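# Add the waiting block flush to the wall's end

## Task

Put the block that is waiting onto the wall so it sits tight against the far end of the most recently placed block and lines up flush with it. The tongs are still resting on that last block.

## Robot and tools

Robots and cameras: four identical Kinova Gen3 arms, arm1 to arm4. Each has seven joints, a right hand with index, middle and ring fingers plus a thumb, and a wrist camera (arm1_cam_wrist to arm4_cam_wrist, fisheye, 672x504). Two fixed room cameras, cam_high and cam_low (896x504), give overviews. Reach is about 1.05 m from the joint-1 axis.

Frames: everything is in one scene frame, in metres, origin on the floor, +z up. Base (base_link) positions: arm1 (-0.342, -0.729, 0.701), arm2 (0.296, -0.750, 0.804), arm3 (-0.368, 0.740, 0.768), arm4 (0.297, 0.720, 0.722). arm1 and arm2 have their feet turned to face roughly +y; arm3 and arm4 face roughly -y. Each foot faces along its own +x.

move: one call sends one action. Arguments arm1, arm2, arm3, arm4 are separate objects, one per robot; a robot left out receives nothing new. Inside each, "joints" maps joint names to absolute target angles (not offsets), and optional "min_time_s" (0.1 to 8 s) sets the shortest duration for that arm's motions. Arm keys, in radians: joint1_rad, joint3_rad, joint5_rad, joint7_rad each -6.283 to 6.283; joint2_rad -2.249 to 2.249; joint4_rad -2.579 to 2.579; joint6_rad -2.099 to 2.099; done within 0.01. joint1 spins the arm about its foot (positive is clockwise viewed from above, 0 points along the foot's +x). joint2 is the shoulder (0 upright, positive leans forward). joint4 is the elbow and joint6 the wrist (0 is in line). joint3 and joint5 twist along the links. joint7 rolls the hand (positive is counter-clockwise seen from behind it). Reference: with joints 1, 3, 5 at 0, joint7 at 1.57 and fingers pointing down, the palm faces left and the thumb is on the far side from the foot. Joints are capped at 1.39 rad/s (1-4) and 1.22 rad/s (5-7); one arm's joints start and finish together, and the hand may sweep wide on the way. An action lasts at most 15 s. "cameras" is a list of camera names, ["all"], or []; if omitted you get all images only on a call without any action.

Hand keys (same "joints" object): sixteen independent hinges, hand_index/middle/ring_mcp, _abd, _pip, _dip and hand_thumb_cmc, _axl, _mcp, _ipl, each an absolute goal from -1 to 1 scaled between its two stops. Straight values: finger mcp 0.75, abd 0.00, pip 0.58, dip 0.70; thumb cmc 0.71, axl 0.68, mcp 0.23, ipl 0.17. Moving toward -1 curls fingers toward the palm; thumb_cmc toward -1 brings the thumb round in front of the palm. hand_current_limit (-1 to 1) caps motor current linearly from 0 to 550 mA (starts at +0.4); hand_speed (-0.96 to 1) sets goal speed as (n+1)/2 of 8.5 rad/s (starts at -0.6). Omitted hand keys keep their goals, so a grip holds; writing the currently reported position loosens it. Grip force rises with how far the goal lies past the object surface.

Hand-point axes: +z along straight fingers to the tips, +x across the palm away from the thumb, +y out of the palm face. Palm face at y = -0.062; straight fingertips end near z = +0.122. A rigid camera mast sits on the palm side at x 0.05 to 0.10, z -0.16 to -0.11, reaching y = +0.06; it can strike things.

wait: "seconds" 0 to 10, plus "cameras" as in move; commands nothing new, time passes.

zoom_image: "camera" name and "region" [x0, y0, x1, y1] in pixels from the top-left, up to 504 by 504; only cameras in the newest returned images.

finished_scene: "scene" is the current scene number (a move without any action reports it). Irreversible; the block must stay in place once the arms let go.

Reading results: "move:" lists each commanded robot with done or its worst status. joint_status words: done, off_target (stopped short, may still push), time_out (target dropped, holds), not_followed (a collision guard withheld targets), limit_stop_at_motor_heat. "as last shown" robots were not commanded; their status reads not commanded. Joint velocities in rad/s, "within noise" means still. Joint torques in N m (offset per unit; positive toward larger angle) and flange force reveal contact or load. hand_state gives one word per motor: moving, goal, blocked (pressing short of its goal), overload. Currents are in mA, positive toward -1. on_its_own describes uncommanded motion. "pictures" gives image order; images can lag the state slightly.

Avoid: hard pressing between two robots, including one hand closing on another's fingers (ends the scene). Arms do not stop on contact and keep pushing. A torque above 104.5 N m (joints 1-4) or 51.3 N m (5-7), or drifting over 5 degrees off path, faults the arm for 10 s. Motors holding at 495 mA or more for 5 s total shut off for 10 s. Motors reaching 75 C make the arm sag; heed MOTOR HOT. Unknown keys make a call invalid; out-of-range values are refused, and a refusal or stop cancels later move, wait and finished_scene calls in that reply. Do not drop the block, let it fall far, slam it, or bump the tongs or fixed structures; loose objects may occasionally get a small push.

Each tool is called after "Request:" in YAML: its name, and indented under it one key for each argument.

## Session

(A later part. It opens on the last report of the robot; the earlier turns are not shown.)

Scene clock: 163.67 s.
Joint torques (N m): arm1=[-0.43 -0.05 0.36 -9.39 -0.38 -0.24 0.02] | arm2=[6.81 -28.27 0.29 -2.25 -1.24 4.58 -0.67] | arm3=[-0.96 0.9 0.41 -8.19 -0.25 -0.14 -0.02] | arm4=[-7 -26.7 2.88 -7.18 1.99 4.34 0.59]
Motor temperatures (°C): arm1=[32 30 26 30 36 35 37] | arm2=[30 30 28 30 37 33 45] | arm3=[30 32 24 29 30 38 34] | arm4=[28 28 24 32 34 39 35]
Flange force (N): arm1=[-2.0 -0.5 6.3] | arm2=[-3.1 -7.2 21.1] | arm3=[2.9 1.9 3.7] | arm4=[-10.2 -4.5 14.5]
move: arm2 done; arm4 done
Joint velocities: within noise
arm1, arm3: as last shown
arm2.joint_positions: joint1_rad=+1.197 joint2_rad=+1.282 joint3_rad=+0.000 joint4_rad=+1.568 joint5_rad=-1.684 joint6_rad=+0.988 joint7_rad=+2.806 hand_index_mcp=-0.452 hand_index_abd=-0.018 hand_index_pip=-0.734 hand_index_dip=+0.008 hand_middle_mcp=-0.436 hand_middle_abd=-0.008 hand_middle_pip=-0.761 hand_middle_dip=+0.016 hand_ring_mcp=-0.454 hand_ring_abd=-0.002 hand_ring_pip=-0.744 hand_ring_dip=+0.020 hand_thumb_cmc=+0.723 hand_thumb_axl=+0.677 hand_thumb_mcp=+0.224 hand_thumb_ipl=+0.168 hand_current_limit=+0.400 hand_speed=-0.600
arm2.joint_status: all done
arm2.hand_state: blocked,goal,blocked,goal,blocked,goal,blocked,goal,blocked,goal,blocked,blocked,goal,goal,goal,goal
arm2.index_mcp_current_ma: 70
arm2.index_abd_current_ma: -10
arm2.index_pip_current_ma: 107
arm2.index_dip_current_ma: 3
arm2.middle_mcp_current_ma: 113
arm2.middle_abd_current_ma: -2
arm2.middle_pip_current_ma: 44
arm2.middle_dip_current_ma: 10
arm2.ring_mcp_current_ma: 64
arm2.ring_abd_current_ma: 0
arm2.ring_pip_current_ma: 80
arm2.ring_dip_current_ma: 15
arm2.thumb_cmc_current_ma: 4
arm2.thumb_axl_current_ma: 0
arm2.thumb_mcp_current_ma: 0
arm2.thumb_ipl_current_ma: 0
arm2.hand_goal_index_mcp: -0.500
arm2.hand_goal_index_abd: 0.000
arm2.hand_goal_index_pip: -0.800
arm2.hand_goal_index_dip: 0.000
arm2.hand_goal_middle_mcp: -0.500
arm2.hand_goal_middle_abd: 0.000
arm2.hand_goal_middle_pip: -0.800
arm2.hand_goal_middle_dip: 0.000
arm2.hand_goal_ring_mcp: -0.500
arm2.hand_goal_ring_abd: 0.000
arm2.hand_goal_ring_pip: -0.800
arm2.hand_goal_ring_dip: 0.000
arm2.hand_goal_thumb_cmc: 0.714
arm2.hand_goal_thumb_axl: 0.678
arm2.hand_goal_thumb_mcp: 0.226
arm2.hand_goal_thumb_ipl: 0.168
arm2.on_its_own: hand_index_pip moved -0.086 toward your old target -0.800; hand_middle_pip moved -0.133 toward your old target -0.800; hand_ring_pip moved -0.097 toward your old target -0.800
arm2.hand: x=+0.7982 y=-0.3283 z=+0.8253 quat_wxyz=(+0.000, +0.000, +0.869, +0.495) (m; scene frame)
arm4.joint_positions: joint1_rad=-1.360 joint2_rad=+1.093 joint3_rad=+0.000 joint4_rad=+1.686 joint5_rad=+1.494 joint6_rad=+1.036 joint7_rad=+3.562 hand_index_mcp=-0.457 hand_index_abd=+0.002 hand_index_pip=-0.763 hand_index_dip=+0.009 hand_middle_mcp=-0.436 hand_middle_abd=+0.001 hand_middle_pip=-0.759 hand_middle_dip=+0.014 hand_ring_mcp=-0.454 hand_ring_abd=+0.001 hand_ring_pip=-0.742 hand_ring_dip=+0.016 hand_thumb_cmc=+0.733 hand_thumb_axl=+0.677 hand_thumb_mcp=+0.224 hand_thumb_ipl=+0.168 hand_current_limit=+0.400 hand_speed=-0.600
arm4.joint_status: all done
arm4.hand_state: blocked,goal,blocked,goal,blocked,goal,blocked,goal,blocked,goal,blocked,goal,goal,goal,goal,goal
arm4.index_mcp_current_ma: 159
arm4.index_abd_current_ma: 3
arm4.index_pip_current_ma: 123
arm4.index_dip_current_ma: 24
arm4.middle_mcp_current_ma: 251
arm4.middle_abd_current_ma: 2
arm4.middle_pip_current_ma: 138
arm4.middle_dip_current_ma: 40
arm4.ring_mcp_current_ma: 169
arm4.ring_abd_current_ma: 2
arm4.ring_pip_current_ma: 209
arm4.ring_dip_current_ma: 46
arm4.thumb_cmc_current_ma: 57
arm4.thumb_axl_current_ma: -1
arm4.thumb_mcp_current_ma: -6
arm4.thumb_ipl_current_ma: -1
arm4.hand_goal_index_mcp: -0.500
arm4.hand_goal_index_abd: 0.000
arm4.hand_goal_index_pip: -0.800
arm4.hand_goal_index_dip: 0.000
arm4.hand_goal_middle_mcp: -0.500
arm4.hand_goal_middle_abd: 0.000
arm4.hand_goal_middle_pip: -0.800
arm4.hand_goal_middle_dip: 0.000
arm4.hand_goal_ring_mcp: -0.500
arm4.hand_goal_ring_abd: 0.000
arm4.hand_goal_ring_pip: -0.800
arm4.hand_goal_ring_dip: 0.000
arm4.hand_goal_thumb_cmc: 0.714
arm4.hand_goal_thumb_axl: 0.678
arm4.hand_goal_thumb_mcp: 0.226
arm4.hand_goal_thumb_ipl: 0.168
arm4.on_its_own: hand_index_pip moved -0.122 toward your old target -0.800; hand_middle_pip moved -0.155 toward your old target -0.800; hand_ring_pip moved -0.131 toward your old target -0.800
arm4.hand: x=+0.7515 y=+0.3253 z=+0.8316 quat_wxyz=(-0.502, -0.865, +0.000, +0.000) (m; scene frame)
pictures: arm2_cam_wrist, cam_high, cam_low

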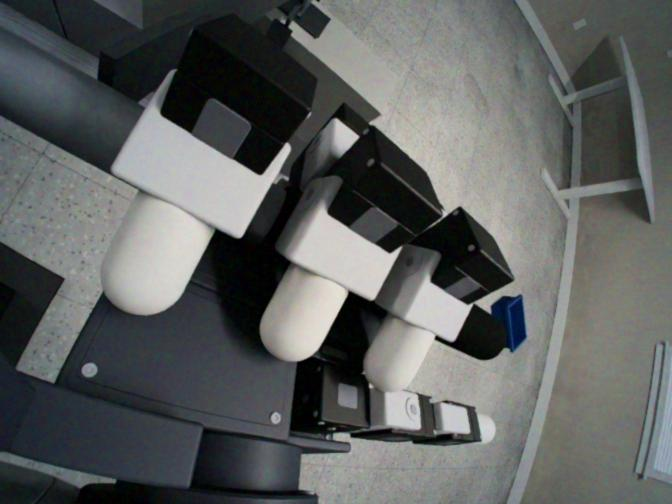

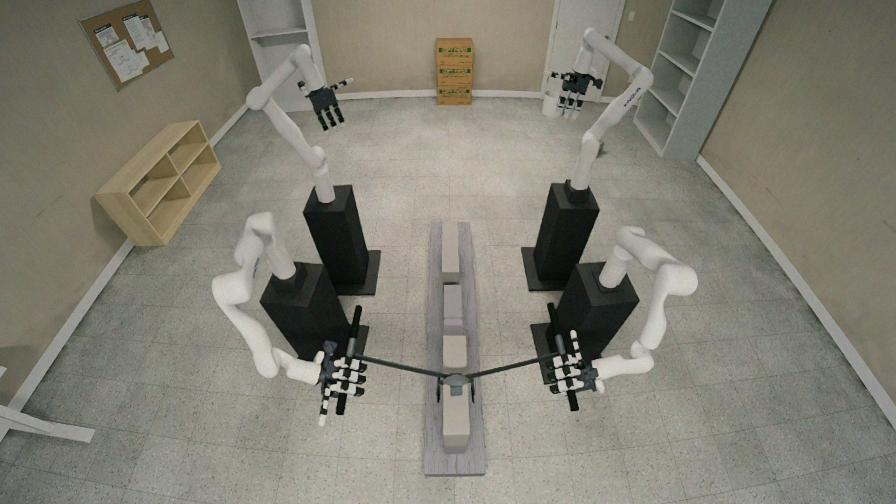

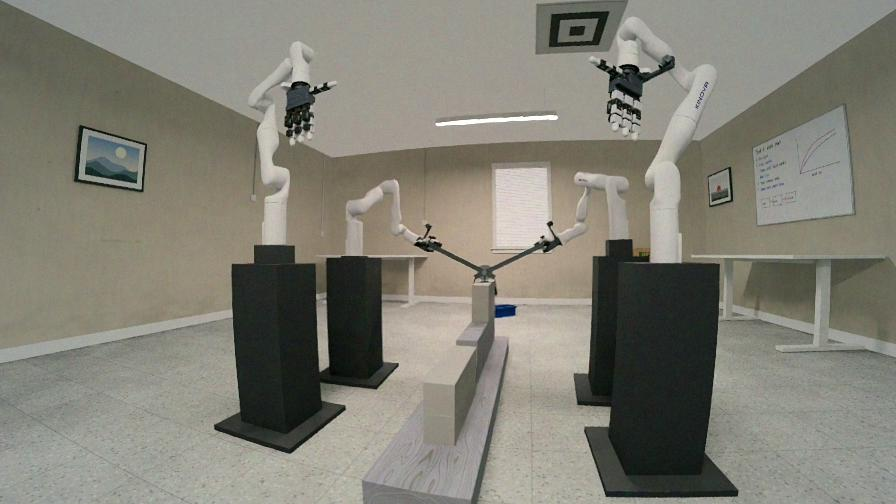

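Request:
move:
  arm2: {"joints": {"joint1_rad": 1.2121, "joint2_rad": 1.101, "joint4_rad": 1.6605, "joint5_rad": -1.6104, "joint6_rad": 0.9866, "joint7_rad": 2.6992}, "min_time_s": 4}
  arm4: {"joints": {"joint1_rad": -1.3765, "joint2_rad": 0.917, "joint4_rad": 1.7287, "joint5_rad": 1.4034, "joint6_rad": 1.0587, "joint7_rad": 3.7142}, "min_time_s": 4}
  cameras: ["cam_high", "cam_low"]

Request:
zoom_image:
  camera: "cam_low"
  region: [400, 200, 570, 310]

Request:
zoom_image:
  camera: "cam_high"
  region: [320, 300, 600, 460]

Scene clock: 173.80 s.
Joint torques (N m): arm1=[-0.45 -0.11 0.29 -9.43 -0.36 -0.19 0.02] | arm2=[13.74 -27.68 5.99 -1.09 -0.33 3.89 -0.67] | arm3=[-1.01 0.94 0.46 -8.17 -0.26 -0.12 -0.02] | arm4=[-13.53 -26 -2.84 -7.02 0.99 3.75 0.84]
Motor temperatures (°C): arm1=[32 30 26 30 36 35 37] | arm2=[30 30 28 30 37 33 45] | arm3=[30 32 24 29 30 38 34] | arm4=[28 29 24 32 34 39 35]
Flange force (N): arm1=[-2.0 -0.7 6.5] | arm2=[-4.4 -0.5 36.6] | arm3=[2.9 2.0 3.7] | arm4=[-8.9 0.2 31.2]
move: arm2 done; arm4 done
Joint velocities: within noise
arm1, arm3: as last shown
arm2.joint_positions: joint1_rad=+1.212 joint2_rad=+1.101 joint3_rad=+0.000 joint4_rad=+1.660 joint5_rad=-1.610 joint6_rad=+0.987 joint7_rad=+2.699 hand_index_mcp=-0.464 hand_index_abd=-0.013 hand_index_pip=-0.732 hand_index_dip=+0.012 hand_middle_mcp=-0.426 hand_middle_abd=-0.005 hand_middle_pip=-0.772 hand_middle_dip=+0.016 hand_ring_mcp=-0.422 hand_ring_abd=-0.002 hand_ring_pip=-0.775 hand_ring_dip=+0.017 hand_thumb_cmc=+0.727 hand_thumb_axl=+0.677 hand_thumb_mcp=+0.224 hand_thumb_ipl=+0.168 hand_current_limit=+0.400 hand_speed=-0.600
arm2.joint_status: all done
arm2.hand_state: blocked,goal,blocked,goal,blocked,goal,blocked,goal,blocked,goal,blocked,goal,goal,goal,goal,goal
arm2.index_mcp_current_ma: 42
arm2.index_abd_current_ma: -5
arm2.index_pip_current_ma: 111
arm2.index_dip_current_ma: 6
arm2.middle_mcp_current_ma: 144
arm2.middle_abd_current_ma: -1
arm2.middle_pip_current_ma: 25
arm2.middle_dip_current_ma: 10
arm2.ring_mcp_current_ma: 156
arm2.ring_abd_current_ma: 0
arm2.ring_pip_current_ma: 21
arm2.ring_dip_current_ma: 11
arm2.thumb_cmc_current_ma: 8
arm2.thumb_axl_current_ma: 0
arm2.thumb_mcp_current_ma: 0
arm2.thumb_ipl_current_ma: 0
arm2.hand_goal_index_mcp: -0.500
arm2.hand_goal_index_abd: 0.000
arm2.hand_goal_index_pip: -0.800
arm2.hand_goal_index_dip: 0.000
arm2.hand_goal_middle_mcp: -0.500
arm2.hand_goal_middle_abd: 0.000
arm2.hand_goal_middle_pip: -0.800
arm2.hand_goal_middle_dip: 0.000
arm2.hand_goal_ring_mcp: -0.500
arm2.hand_goal_ring_abd: 0.000
arm2.hand_goal_ring_pip: -0.800
arm2.hand_goal_ring_dip: 0.000
arm2.hand_goal_thumb_cmc: 0.714
arm2.hand_goal_thumb_axl: 0.678
arm2.hand_goal_thumb_mcp: 0.226
arm2.hand_goal_thumb_ipl: 0.168
arm2.on_its_own: hand_ring_pip moved -0.030 toward your old target -0.800
arm2.hand: x=+0.7983 y=-0.3352 z=+0.9054 quat_wxyz=(+0.000, +0.000, +0.869, +0.495) (m; scene frame)
arm4.joint_positions: joint1_rad=-1.376 joint2_rad=+0.917 joint3_rad=+0.000 joint4_rad=+1.729 joint5_rad=+1.403 joint6_rad=+1.059 joint7_rad=+3.714 hand_index_mcp=-0.425 hand_index_abd=+0.002 hand_index_pip=-0.793 hand_index_dip=+0.004 hand_middle_mcp=-0.424 hand_middle_abd=+0.001 hand_middle_pip=-0.773 hand_middle_dip=+0.014 hand_ring_mcp=-0.459 hand_ring_abd=+0.008 hand_ring_pip=-0.739 hand_ring_dip=+0.018 hand_thumb_cmc=+0.733 hand_thumb_axl=+0.677 hand_thumb_mcp=+0.224 hand_thumb_ipl=+0.168 hand_current_limit=+0.400 hand_speed=-0.600
arm4.joint_status: all done
arm4.hand_state: blocked,goal,goal,goal,blocked,goal,blocked,goal,blocked,goal,blocked,goal,goal,goal,goal,goal
arm4.index_mcp_current_ma: 304
arm4.index_abd_current_ma: 3
arm4.index_pip_current_ma: 17
arm4.index_dip_current_ma: 10
arm4.middle_mcp_current_ma: 311
arm4.middle_abd_current_ma: 2
arm4.middle_pip_current_ma: 86
arm4.middle_dip_current_ma: 40
arm4.ring_mcp_current_ma: 148
arm4.ring_abd_current_ma: 16
arm4.ring_pip_current_ma: 222
arm4.ring_dip_current_ma: 54
arm4.thumb_cmc_current_ma: 57
arm4.thumb_axl_current_ma: -1
arm4.thumb_mcp_current_ma: -6
arm4.thumb_ipl_current_ma: -1
arm4.hand_goal_index_mcp: -0.500
arm4.hand_goal_index_abd: 0.000
arm4.hand_goal_index_pip: -0.800
arm4.hand_goal_index_dip: 0.000
arm4.hand_goal_middle_mcp: -0.500
arm4.hand_goal_middle_abd: 0.000
arm4.hand_goal_middle_pip: -0.800
arm4.hand_goal_middle_dip: 0.000
arm4.hand_goal_ring_mcp: -0.500
arm4.hand_goal_ring_abd: 0.000
arm4.hand_goal_ring_pip: -0.800
arm4.hand_goal_ring_dip: 0.000
arm4.hand_goal_thumb_cmc: 0.714
arm4.hand_goal_thumb_axl: 0.678
arm4.hand_goal_thumb_mcp: 0.226
arm4.hand_goal_thumb_ipl: 0.168
arm4.on_its_own: hand_index_pip moved -0.030 to your old target -0.800
arm4.hand: x=+0.7514 y=+0.3336 z=+0.9115 quat_wxyz=(-0.502, -0.865, +0.000, +0.000) (m; scene frame)
pictures: cam_high, cam_low

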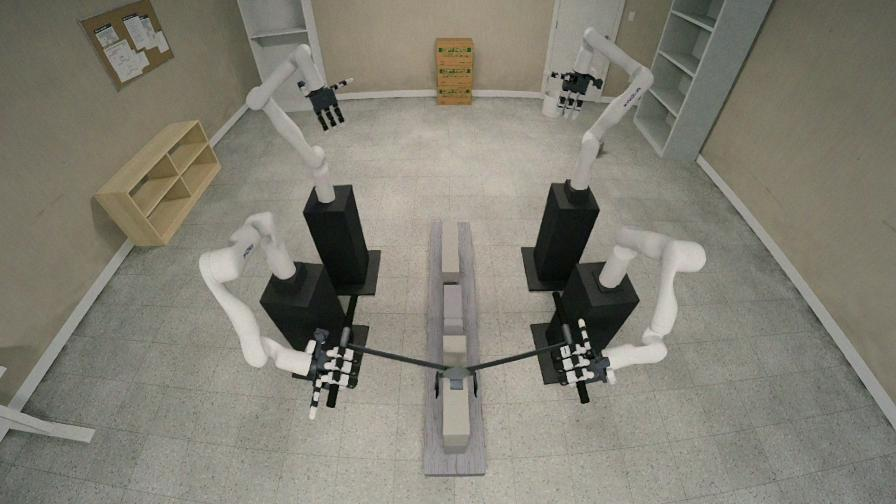

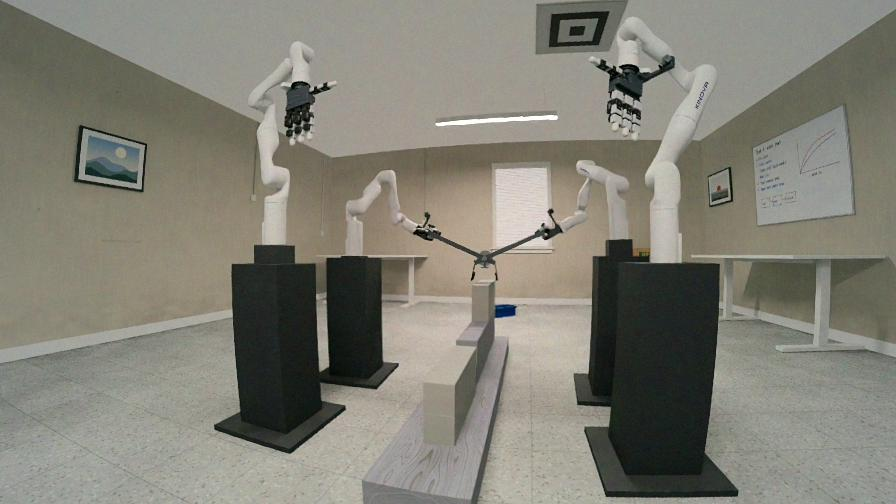

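Scaled by 2.965 from the camera's 896x504 image, which has a finer 1280x720 frame.

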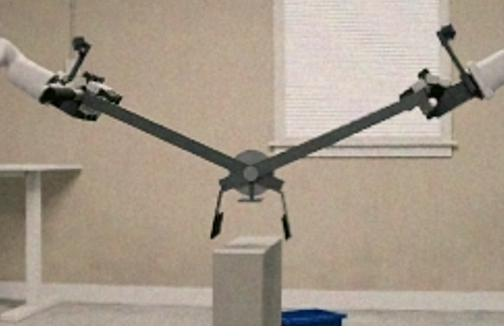

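Scaled by 1.800 from the camera's 896x504 image, which has a finer 1280x720 frame.

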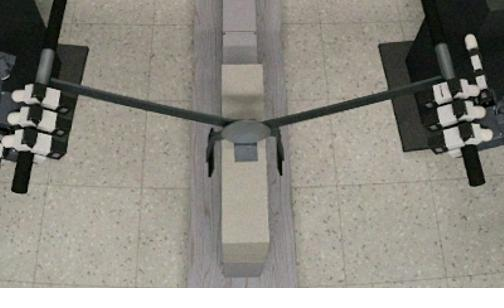

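Request:
move:
  arm2: {"joints": {"joint1_rad": 1.2022, "joint2_rad": 1.3551, "joint4_rad": 1.5231, "joint5_rad": -1.6965, "joint6_rad": 0.9931, "joint7_rad": 2.8386}, "min_time_s": 4}
  arm4: {"joints": {"joint1_rad": -1.3683, "joint2_rad": 1.1645, "joint4_rad": 1.6614, "joint5_rad": 1.5144, "joint6_rad": 1.0353, "joint7_rad": 3.5078}, "min_time_s": 4}
  cameras: ["cam_high", "cam_low"]

Request:
zoom_image:
  camera: "cam_low"
  region: [400, 200, 570, 310]

Scene clock: 201.47 s.
Joint torques (N m): arm1=[-0.43 -0.1 0.34 -9.34 -0.39 -0.21 0.06] | arm2=[-6.88 14.63 7.05 14.37 7.44 -8.47 0.42] | arm3=[-1.01 0.92 0.39 -8.18 -0.24 -0.12 -0.04] | arm4=[10.79 10.49 -0.75 9.13 -7.76 -7.47 -0.66]
Motor temperatures (°C): arm1=[32 30 26 30 36 35 37] | arm2=[30 31 28 30 37 33 45] | arm3=[30 32 24 29 30 38 34] | arm4=[28 30 24 32 34 39 35]
Flange force (N): arm1=[-2.2 -0.5 6.1] | arm2=[-23.0 45.2 -24.0] | arm3=[3.0 1.8 3.8] | arm4=[12.8 40.7 -37.3]
move: arm2 done; arm4 done
Joint velocities: within noise
arm1, arm3: as last shown
arm2.joint_positions: joint1_rad=+1.202 joint2_rad=+1.355 joint3_rad=+0.000 joint4_rad=+1.523 joint5_rad=-1.696 joint6_rad=+0.993 joint7_rad=+2.839 hand_index_mcp=-0.474 hand_index_abd=-0.003 hand_index_pip=-0.695 hand_index_dip=+0.016 hand_middle_mcp=-0.478 hand_middle_abd=-0.020 hand_middle_pip=-0.703 hand_middle_dip=+0.020 hand_ring_mcp=-0.451 hand_ring_abd=-0.003 hand_ring_pip=-0.741 hand_ring_dip=+0.017 hand_thumb_cmc=+0.728 hand_thumb_axl=+0.677 hand_thumb_mcp=+0.224 hand_thumb_ipl=+0.168 hand_current_limit=+0.400 hand_speed=-0.600
arm2.joint_status: all done
arm2.hand_state: blocked,goal,blocked,goal,blocked,goal,blocked,goal,blocked,goal,blocked,goal,goal,goal,goal,goal
arm2.index_mcp_current_ma: 25
arm2.index_abd_current_ma: -1
arm2.index_pip_current_ma: 233
arm2.index_dip_current_ma: 10
arm2.middle_mcp_current_ma: 19
arm2.middle_abd_current_ma: -11
arm2.middle_pip_current_ma: 203
arm2.middle_dip_current_ma: 14
arm2.ring_mcp_current_ma: 71
arm2.ring_abd_current_ma: -1
arm2.ring_pip_current_ma: 88
arm2.ring_dip_current_ma: 11
arm2.thumb_cmc_current_ma: 8
arm2.thumb_axl_current_ma: 0
arm2.thumb_mcp_current_ma: 0
arm2.thumb_ipl_current_ma: 0
arm2.hand_goal_index_mcp: -0.500
arm2.hand_goal_index_abd: 0.000
arm2.hand_goal_index_pip: -0.800
arm2.hand_goal_index_dip: 0.000
arm2.hand_goal_middle_mcp: -0.500
arm2.hand_goal_middle_abd: 0.000
arm2.hand_goal_middle_pip: -0.800
arm2.hand_goal_middle_dip: 0.000
arm2.hand_goal_ring_mcp: -0.500
arm2.hand_goal_ring_abd: 0.000
arm2.hand_goal_ring_pip: -0.800
arm2.hand_goal_ring_dip: 0.000
arm2.hand_goal_thumb_cmc: 0.714
arm2.hand_goal_thumb_axl: 0.678
arm2.hand_goal_thumb_mcp: 0.226
arm2.hand_goal_thumb_ipl: 0.168
arm2.hand: x=+0.7982 y=-0.3315 z=+0.7934 quat_wxyz=(+0.000, +0.000, +0.869, +0.495) (m; scene frame)
arm4.joint_positions: joint1_rad=-1.368 joint2_rad=+1.165 joint3_rad=+0.000 joint4_rad=+1.661 joint5_rad=+1.514 joint6_rad=+1.035 joint7_rad=+3.508 hand_index_mcp=-0.490 hand_index_abd=-0.001 hand_index_pip=-0.626 hand_index_dip=+0.023 hand_middle_mcp=-0.507 hand_middle_abd=-0.008 hand_middle_pip=-0.581 hand_middle_dip=+0.029 hand_ring_mcp=-0.528 hand_ring_abd=-0.007 hand_ring_pip=-0.585 hand_ring_dip=+0.041 hand_thumb_cmc=+0.733 hand_thumb_axl=+0.676 hand_thumb_mcp=+0.224 hand_thumb_ipl=+0.168 hand_current_limit=+0.400 hand_speed=-0.600
arm4.joint_status: all done
arm4.hand_state: goal,goal,blocked,blocked,goal,goal,blocked,blocked,blocked,goal,blocked,blocked,goal,goal,goal,goal
arm4.index_mcp_current_ma: 26
arm4.index_abd_current_ma: -2
arm4.index_pip_current_ma: 385
arm4.index_dip_current_ma: 70
arm4.middle_mcp_current_ma: -20
arm4.middle_abd_current_ma: -17
arm4.middle_pip_current_ma: 385
arm4.middle_dip_current_ma: 93
arm4.ring_mcp_current_ma: -95
arm4.ring_abd_current_ma: -14
arm4.ring_pip_current_ma: 385
arm4.ring_dip_current_ma: 140
arm4.thumb_cmc_current_ma: 57
arm4.thumb_axl_current_ma: -3
arm4.thumb_mcp_current_ma: -6
arm4.thumb_ipl_current_ma: -1
arm4.hand_goal_index_mcp: -0.500
arm4.hand_goal_index_abd: 0.000
arm4.hand_goal_index_pip: -0.800
arm4.hand_goal_index_dip: 0.000
arm4.hand_goal_middle_mcp: -0.500
arm4.hand_goal_middle_abd: 0.000
arm4.hand_goal_middle_pip: -0.800
arm4.hand_goal_middle_dip: 0.000
arm4.hand_goal_ring_mcp: -0.500
arm4.hand_goal_ring_abd: 0.000
arm4.hand_goal_ring_pip: -0.800
arm4.hand_goal_ring_dip: 0.000
arm4.hand_goal_thumb_cmc: 0.714
arm4.hand_goal_thumb_axl: 0.678
arm4.hand_goal_thumb_mcp: 0.226
arm4.hand_goal_thumb_ipl: 0.168
arm4.hand: x=+0.7513 y=+0.3292 z=+0.7995 quat_wxyz=(-0.502, -0.865, +0.000, +0.000) (m; scene frame)
pictures: cam_high, cam_low

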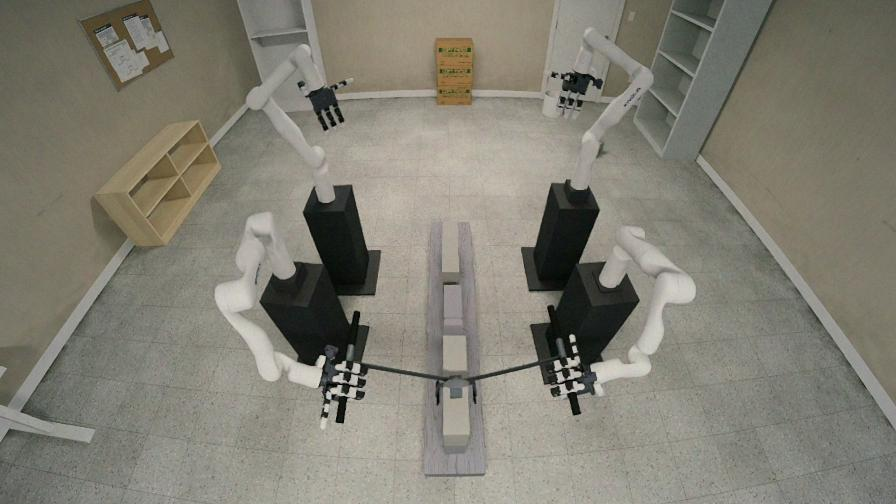

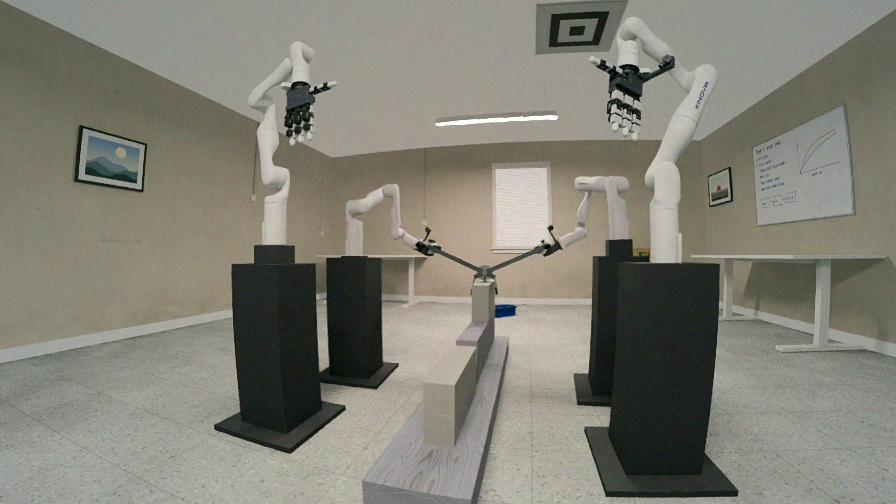

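Scaled by 2.965 from the camera's 896x504 image, which has a finer 1280x720 frame.

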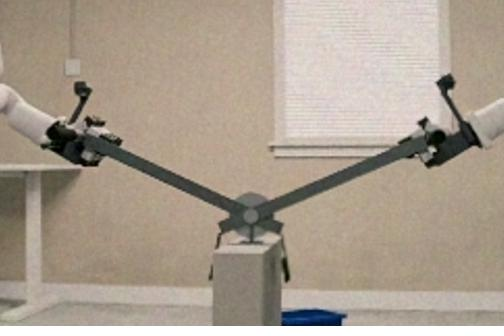

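Request:
move:
  arm2: {"joints": {"hand_index_pip": 0.3, "hand_middle_pip": 0.3, "hand_ring_pip": 0.3, "hand_index_dip": 0.69, "hand_middle_dip": 0.69, "hand_ring_dip": 0.69}}
  arm4: {"joints": {"hand_index_pip": 0.3, "hand_middle_pip": 0.3, "hand_ring_pip": 0.3, "hand_index_dip": 0.69, "hand_middle_dip": 0.69, "hand_ring_dip": 0.69}}

Request:
move:
  arm2: {"joints": {"hand_index_mcp": 0.754, "hand_middle_mcp": 0.754, "hand_ring_mcp": 0.754, "hand_index_pip": 0.576, "hand_middle_pip": 0.576, "hand_ring_pip": 0.576}}
  arm4: {"joints": {"hand_index_mcp": 0.754, "hand_middle_mcp": 0.754, "hand_ring_mcp": 0.754, "hand_index_pip": 0.576, "hand_middle_pip": 0.576, "hand_ring_pip": 0.576}}
  cameras: ["arm2_cam_wrist", "arm4_cam_wrist", "cam_high", "cam_low"]

Request:
zoom_image:
  camera: "cam_low"
  region: [400, 200, 570, 310]

Scene clock: 204.03 s.
Joint torques (N m): arm1=[-0.42 -0.1 0.3 -9.41 -0.37 -0.25 0.01] | arm2=[1.38 -22.35 -1.05 -1.62 -0.62 2.42 -0.07] | arm3=[-0.98 0.98 0.4 -8.19 -0.25 -0.15 -0.01] | arm4=[-1.36 -20.36 4.37 -4.99 0.65 2.42 0.22]
Motor temperatures (°C): arm1=[32 30 26 30 36 35 37] | arm2=[30 31 28 30 37 33 45] | arm3=[30 32 24 29 30 38 34] | arm4=[28 30 24 32 34 39 35]
Flange force (N): arm1=[-2.0 -0.7 6.3] | arm2=[-3.9 -1.6 4.9] | arm3=[3.1 1.9 3.8] | arm4=[-8.0 2.0 -1.4]
move: arm2 done; arm4 done
Joint velocities: within noise
arm1, arm3: as last shown
arm2.joint_positions: joint1_rad=+1.202 joint2_rad=+1.355 joint3_rad=+0.000 joint4_rad=+1.523 joint5_rad=-1.696 joint6_rad=+0.993 joint7_rad=+2.839 hand_index_mcp=-0.491 hand_index_abd=-0.003 hand_index_pip=+0.298 hand_index_dip=+0.688 hand_middle_mcp=-0.491 hand_middle_abd=-0.003 hand_middle_pip=+0.298 hand_middle_dip=+0.688 hand_ring_mcp=-0.491 hand_ring_abd=-0.003 hand_ring_pip=+0.298 hand_ring_dip=+0.688 hand_thumb_cmc=+0.728 hand_thumb_axl=+0.677 hand_thumb_mcp=+0.224 hand_thumb_ipl=+0.168 hand_current_limit=+0.400 hand_speed=-0.600
arm2.joint_status: all done
arm2.hand_state: goal,goal,goal,goal,goal,goal,goal,goal,goal,goal,goal,goal,goal,goal,goal,goal
arm2.index_mcp_current_ma: 4
arm2.index_abd_current_ma: 0
arm2.index_pip_current_ma: 0
arm2.index_dip_current_ma: 0
arm2.middle_mcp_current_ma: 4
arm2.middle_abd_current_ma: -1
arm2.middle_pip_current_ma: 0
arm2.middle_dip_current_ma: 0
arm2.ring_mcp_current_ma: 4
arm2.ring_abd_current_ma: 0
arm2.ring_pip_current_ma: 0
arm2.ring_dip_current_ma: 0
arm2.thumb_cmc_current_ma: 8
arm2.thumb_axl_current_ma: 0
arm2.thumb_mcp_current_ma: 0
arm2.thumb_ipl_current_ma: 0
arm2.hand_goal_index_mcp: -0.500
arm2.hand_goal_index_abd: 0.000
arm2.hand_goal_index_pip: 0.300
arm2.hand_goal_index_dip: 0.690
arm2.hand_goal_middle_mcp: -0.500
arm2.hand_goal_middle_abd: 0.000
arm2.hand_goal_middle_pip: 0.300
arm2.hand_goal_middle_dip: 0.690
arm2.hand_goal_ring_mcp: -0.500
arm2.hand_goal_ring_abd: 0.000
arm2.hand_goal_ring_pip: 0.300
arm2.hand_goal_ring_dip: 0.690
arm2.hand_goal_thumb_cmc: 0.714
arm2.hand_goal_thumb_axl: 0.678
arm2.hand_goal_thumb_mcp: 0.226
arm2.hand_goal_thumb_ipl: 0.168
arm2.hand: x=+0.7982 y=-0.3315 z=+0.7934 quat_wxyz=(+0.000, +0.000, +0.869, +0.495) (m; scene frame)
arm4.joint_positions: joint1_rad=-1.368 joint2_rad=+1.164 joint3_rad=+0.000 joint4_rad=+1.661 joint5_rad=+1.514 joint6_rad=+1.035 joint7_rad=+3.508 hand_index_mcp=-0.489 hand_index_abd=-0.003 hand_index_pip=+0.298 hand_index_dip=+0.688 hand_middle_mcp=-0.491 hand_middle_abd=-0.003 hand_middle_pip=+0.298 hand_middle_dip=+0.688 hand_ring_mcp=-0.495 hand_ring_abd=-0.003 hand_ring_pip=+0.298 hand_ring_dip=+0.687 hand_thumb_cmc=+0.733 hand_thumb_axl=+0.676 hand_thumb_mcp=+0.224 hand_thumb_ipl=+0.168 hand_current_limit=+0.400 hand_speed=-0.600
arm4.joint_status: all done
arm4.hand_state: goal,goal,goal,goal,goal,goal,goal,goal,goal,goal,goal,goal,goal,goal,goal,goal
arm4.index_mcp_current_ma: 32
arm4.index_abd_current_ma: -5
arm4.index_pip_current_ma: -4
arm4.index_dip_current_ma: -5
arm4.middle_mcp_current_ma: 26
arm4.middle_abd_current_ma: -5
arm4.middle_pip_current_ma: -4
arm4.middle_dip_current_ma: -5
arm4.ring_mcp_current_ma: 12
arm4.ring_abd_current_ma: -6
arm4.ring_pip_current_ma: -4
arm4.ring_dip_current_ma: -6
arm4.thumb_cmc_current_ma: 57
arm4.thumb_axl_current_ma: -3
arm4.thumb_mcp_current_ma: -6
arm4.thumb_ipl_current_ma: -1
arm4.hand_goal_index_mcp: -0.500
arm4.hand_goal_index_abd: 0.000
arm4.hand_goal_index_pip: 0.300
arm4.hand_goal_index_dip: 0.690
arm4.hand_goal_middle_mcp: -0.500
arm4.hand_goal_middle_abd: 0.000
arm4.hand_goal_middle_pip: 0.300
arm4.hand_goal_middle_dip: 0.690
arm4.hand_goal_ring_mcp: -0.500
arm4.hand_goal_ring_abd: 0.000
arm4.hand_goal_ring_pip: 0.300
arm4.hand_goal_ring_dip: 0.690
arm4.hand_goal_thumb_cmc: 0.714
arm4.hand_goal_thumb_axl: 0.678
arm4.hand_goal_thumb_mcp: 0.226
arm4.hand_goal_thumb_ipl: 0.168
arm4.hand: x=+0.7514 y=+0.3292 z=+0.7995 quat_wxyz=(-0.502, -0.865, +0.000, +0.000) (m; scene frame)
pictures: none

Scene clock: 205.43 s.
Joint torques (N m): arm1=[-0.49 0 0.34 -9.38 -0.41 -0.22 0] | arm2=[1.4 -22.34 -1.11 -1.64 -0.62 2.45 -0.06] | arm3=[-0.98 0.92 0.4 -8.14 -0.26 -0.13 -0.03] | arm4=[-1.39 -20.34 4.35 -4.97 0.65 2.46 0.22]
Motor temperatures (°C): arm1=[32 30 26 30 36 35 37] | arm2=[30 31 28 30 37 33 45] | arm3=[30 32 24 29 30 38 34] | arm4=[28 30 24 32 34 39 35]
Flange force (N): arm1=[-1.9 -0.6 6.3] | arm2=[-3.9 -1.5 4.8] | arm3=[2.9 1.8 3.6] | arm4=[-8.0 2.1 -1.3]
move: arm2 done; arm4 done
Joint velocities: within noise
arm1, arm3: as last shown
arm2.joint_positions: joint1_rad=+1.202 joint2_rad=+1.355 joint3_rad=+0.000 joint4_rad=+1.523 joint5_rad=-1.696 joint6_rad=+0.993 joint7_rad=+2.839 hand_index_mcp=+0.759 hand_index_abd=-0.003 hand_index_pip=+0.576 hand_index_dip=+0.688 hand_middle_mcp=+0.759 hand_middle_abd=-0.003 hand_middle_pip=+0.576 hand_middle_dip=+0.688 hand_ring_mcp=+0.759 hand_ring_abd=-0.003 hand_ring_pip=+0.576 hand_ring_dip=+0.688 hand_thumb_cmc=+0.728 hand_thumb_axl=+0.677 hand_thumb_mcp=+0.224 hand_thumb_ipl=+0.168 hand_current_limit=+0.400 hand_speed=-0.600
arm2.joint_status: all done
arm2.hand_state: goal,goal,goal,goal,goal,goal,goal,goal,goal,goal,goal,goal,goal,goal,goal,goal
arm2.index_mcp_current_ma: 1
arm2.index_abd_current_ma: 0
arm2.index_pip_current_ma: 0
arm2.index_dip_current_ma: 0
arm2.middle_mcp_current_ma: 1
arm2.middle_abd_current_ma: -1
arm2.middle_pip_current_ma: 0
arm2.middle_dip_current_ma: 0
arm2.ring_mcp_current_ma: 2
arm2.ring_abd_current_ma: 0
arm2.ring_pip_current_ma: 0
arm2.ring_dip_current_ma: 0
arm2.thumb_cmc_current_ma: 8
arm2.thumb_axl_current_ma: 0
arm2.thumb_mcp_current_ma: 0
arm2.thumb_ipl_current_ma: 0
arm2.hand_goal_index_mcp: 0.754
arm2.hand_goal_index_abd: 0.000
arm2.hand_goal_index_pip: 0.576
arm2.hand_goal_index_dip: 0.690
arm2.hand_goal_middle_mcp: 0.754
arm2.hand_goal_middle_abd: 0.000
arm2.hand_goal_middle_pip: 0.576
arm2.hand_goal_middle_dip: 0.690
arm2.hand_goal_ring_mcp: 0.754
arm2.hand_goal_ring_abd: 0.000
arm2.hand_goal_ring_pip: 0.576
arm2.hand_goal_ring_dip: 0.690
arm2.hand_goal_thumb_cmc: 0.714
arm2.hand_goal_thumb_axl: 0.678
arm2.hand_goal_thumb_mcp: 0.226
arm2.hand_goal_thumb_ipl: 0.168
arm2.hand: x=+0.7982 y=-0.3315 z=+0.7934 quat_wxyz=(+0.000, +0.000, +0.869, +0.495) (m; scene frame)
arm4.joint_positions: joint1_rad=-1.368 joint2_rad=+1.164 joint3_rad=+0.000 joint4_rad=+1.661 joint5_rad=+1.514 joint6_rad=+1.035 joint7_rad=+3.508 hand_index_mcp=+0.760 hand_index_abd=-0.003 hand_index_pip=+0.576 hand_index_dip=+0.688 hand_middle_mcp=+0.759 hand_middle_abd=-0.003 hand_middle_pip=+0.576 hand_middle_dip=+0.688 hand_ring_mcp=+0.760 hand_ring_abd=-0.003 hand_ring_pip=+0.576 hand_ring_dip=+0.688 hand_thumb_cmc=+0.733 hand_thumb_axl=+0.676 hand_thumb_mcp=+0.224 hand_thumb_ipl=+0.168 hand_current_limit=+0.400 hand_speed=-0.600
arm4.joint_status: all done
arm4.hand_state: goal,goal,goal,goal,goal,goal,goal,goal,goal,goal,goal,goal,goal,goal,goal,goal
arm4.index_mcp_current_ma: 16
arm4.index_abd_current_ma: -5
arm4.index_pip_current_ma: 0
arm4.index_dip_current_ma: -4
arm4.middle_mcp_current_ma: 13
arm4.middle_abd_current_ma: -5
arm4.middle_pip_current_ma: 0
arm4.middle_dip_current_ma: -4
arm4.ring_mcp_current_ma: 15
arm4.ring_abd_current_ma: -6
arm4.ring_pip_current_ma: 0
arm4.ring_dip_current_ma: -5
arm4.thumb_cmc_current_ma: 57
arm4.thumb_axl_current_ma: -3
arm4.thumb_mcp_current_ma: -6
arm4.thumb_ipl_current_ma: -1
arm4.hand_goal_index_mcp: 0.754
arm4.hand_goal_index_abd: 0.000
arm4.hand_goal_index_pip: 0.576
arm4.hand_goal_index_dip: 0.690
arm4.hand_goal_middle_mcp: 0.754
arm4.hand_goal_middle_abd: 0.000
arm4.hand_goal_middle_pip: 0.576
arm4.hand_goal_middle_dip: 0.690
arm4.hand_goal_ring_mcp: 0.754
arm4.hand_goal_ring_abd: 0.000
arm4.hand_goal_ring_pip: 0.576
arm4.hand_goal_ring_dip: 0.690
arm4.hand_goal_thumb_cmc: 0.714
arm4.hand_goal_thumb_axl: 0.678
arm4.hand_goal_thumb_mcp: 0.226
arm4.hand_goal_thumb_ipl: 0.168
arm4.hand: x=+0.7514 y=+0.3292 z=+0.7995 quat_wxyz=(-0.502, -0.865, +0.000, +0.000) (m; scene frame)
pictures: arm2_cam_wrist, arm4_cam_wrist, cam_high, cam_low

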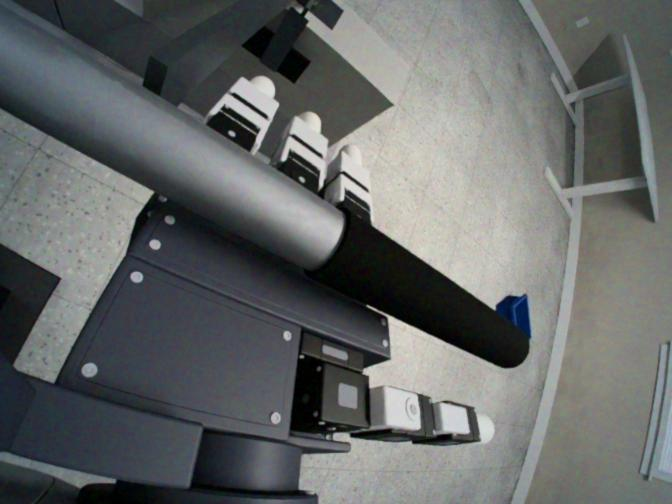

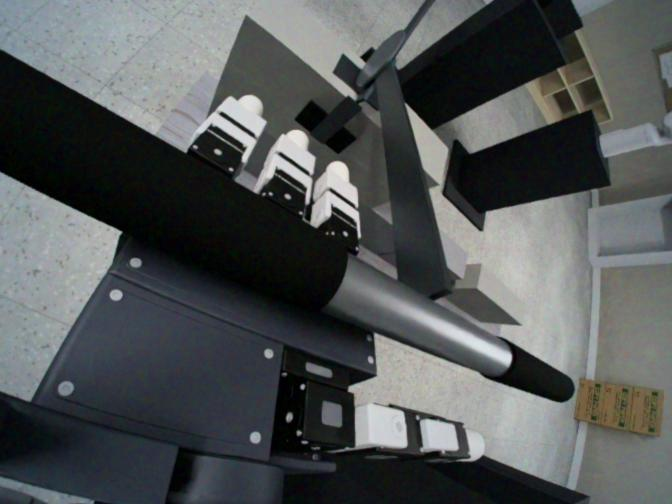

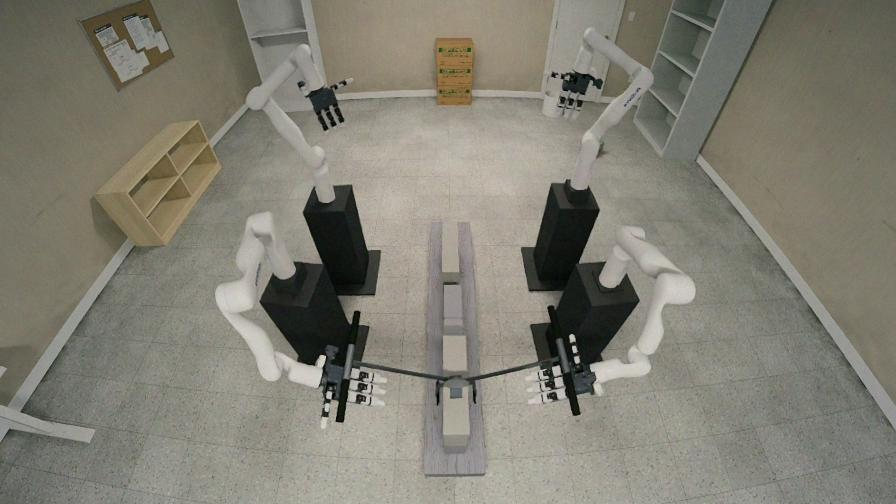

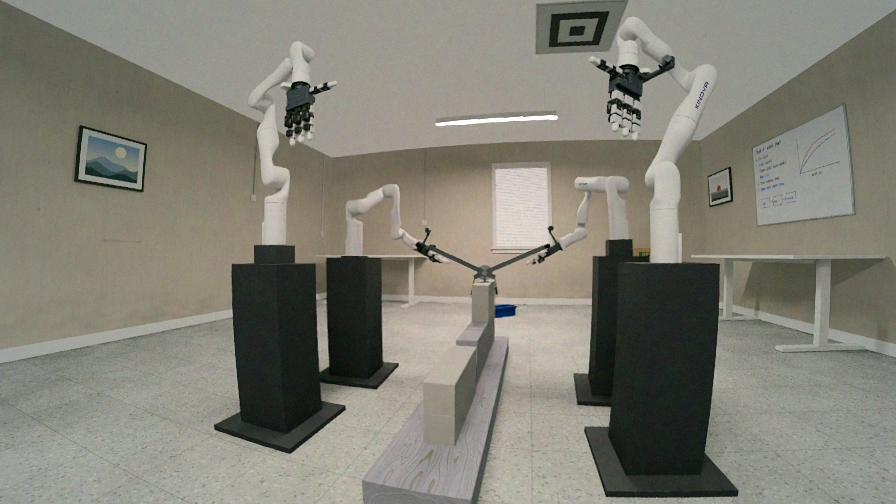

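Scaled by 2.965 from the camera's 896x504 image, which has a finer 1280x720 frame.

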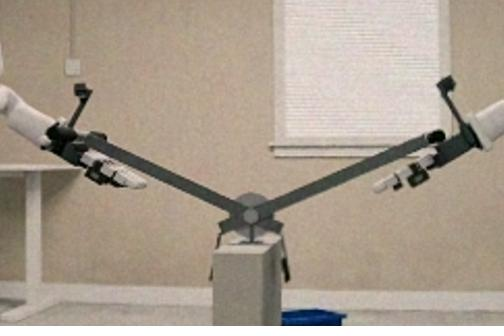

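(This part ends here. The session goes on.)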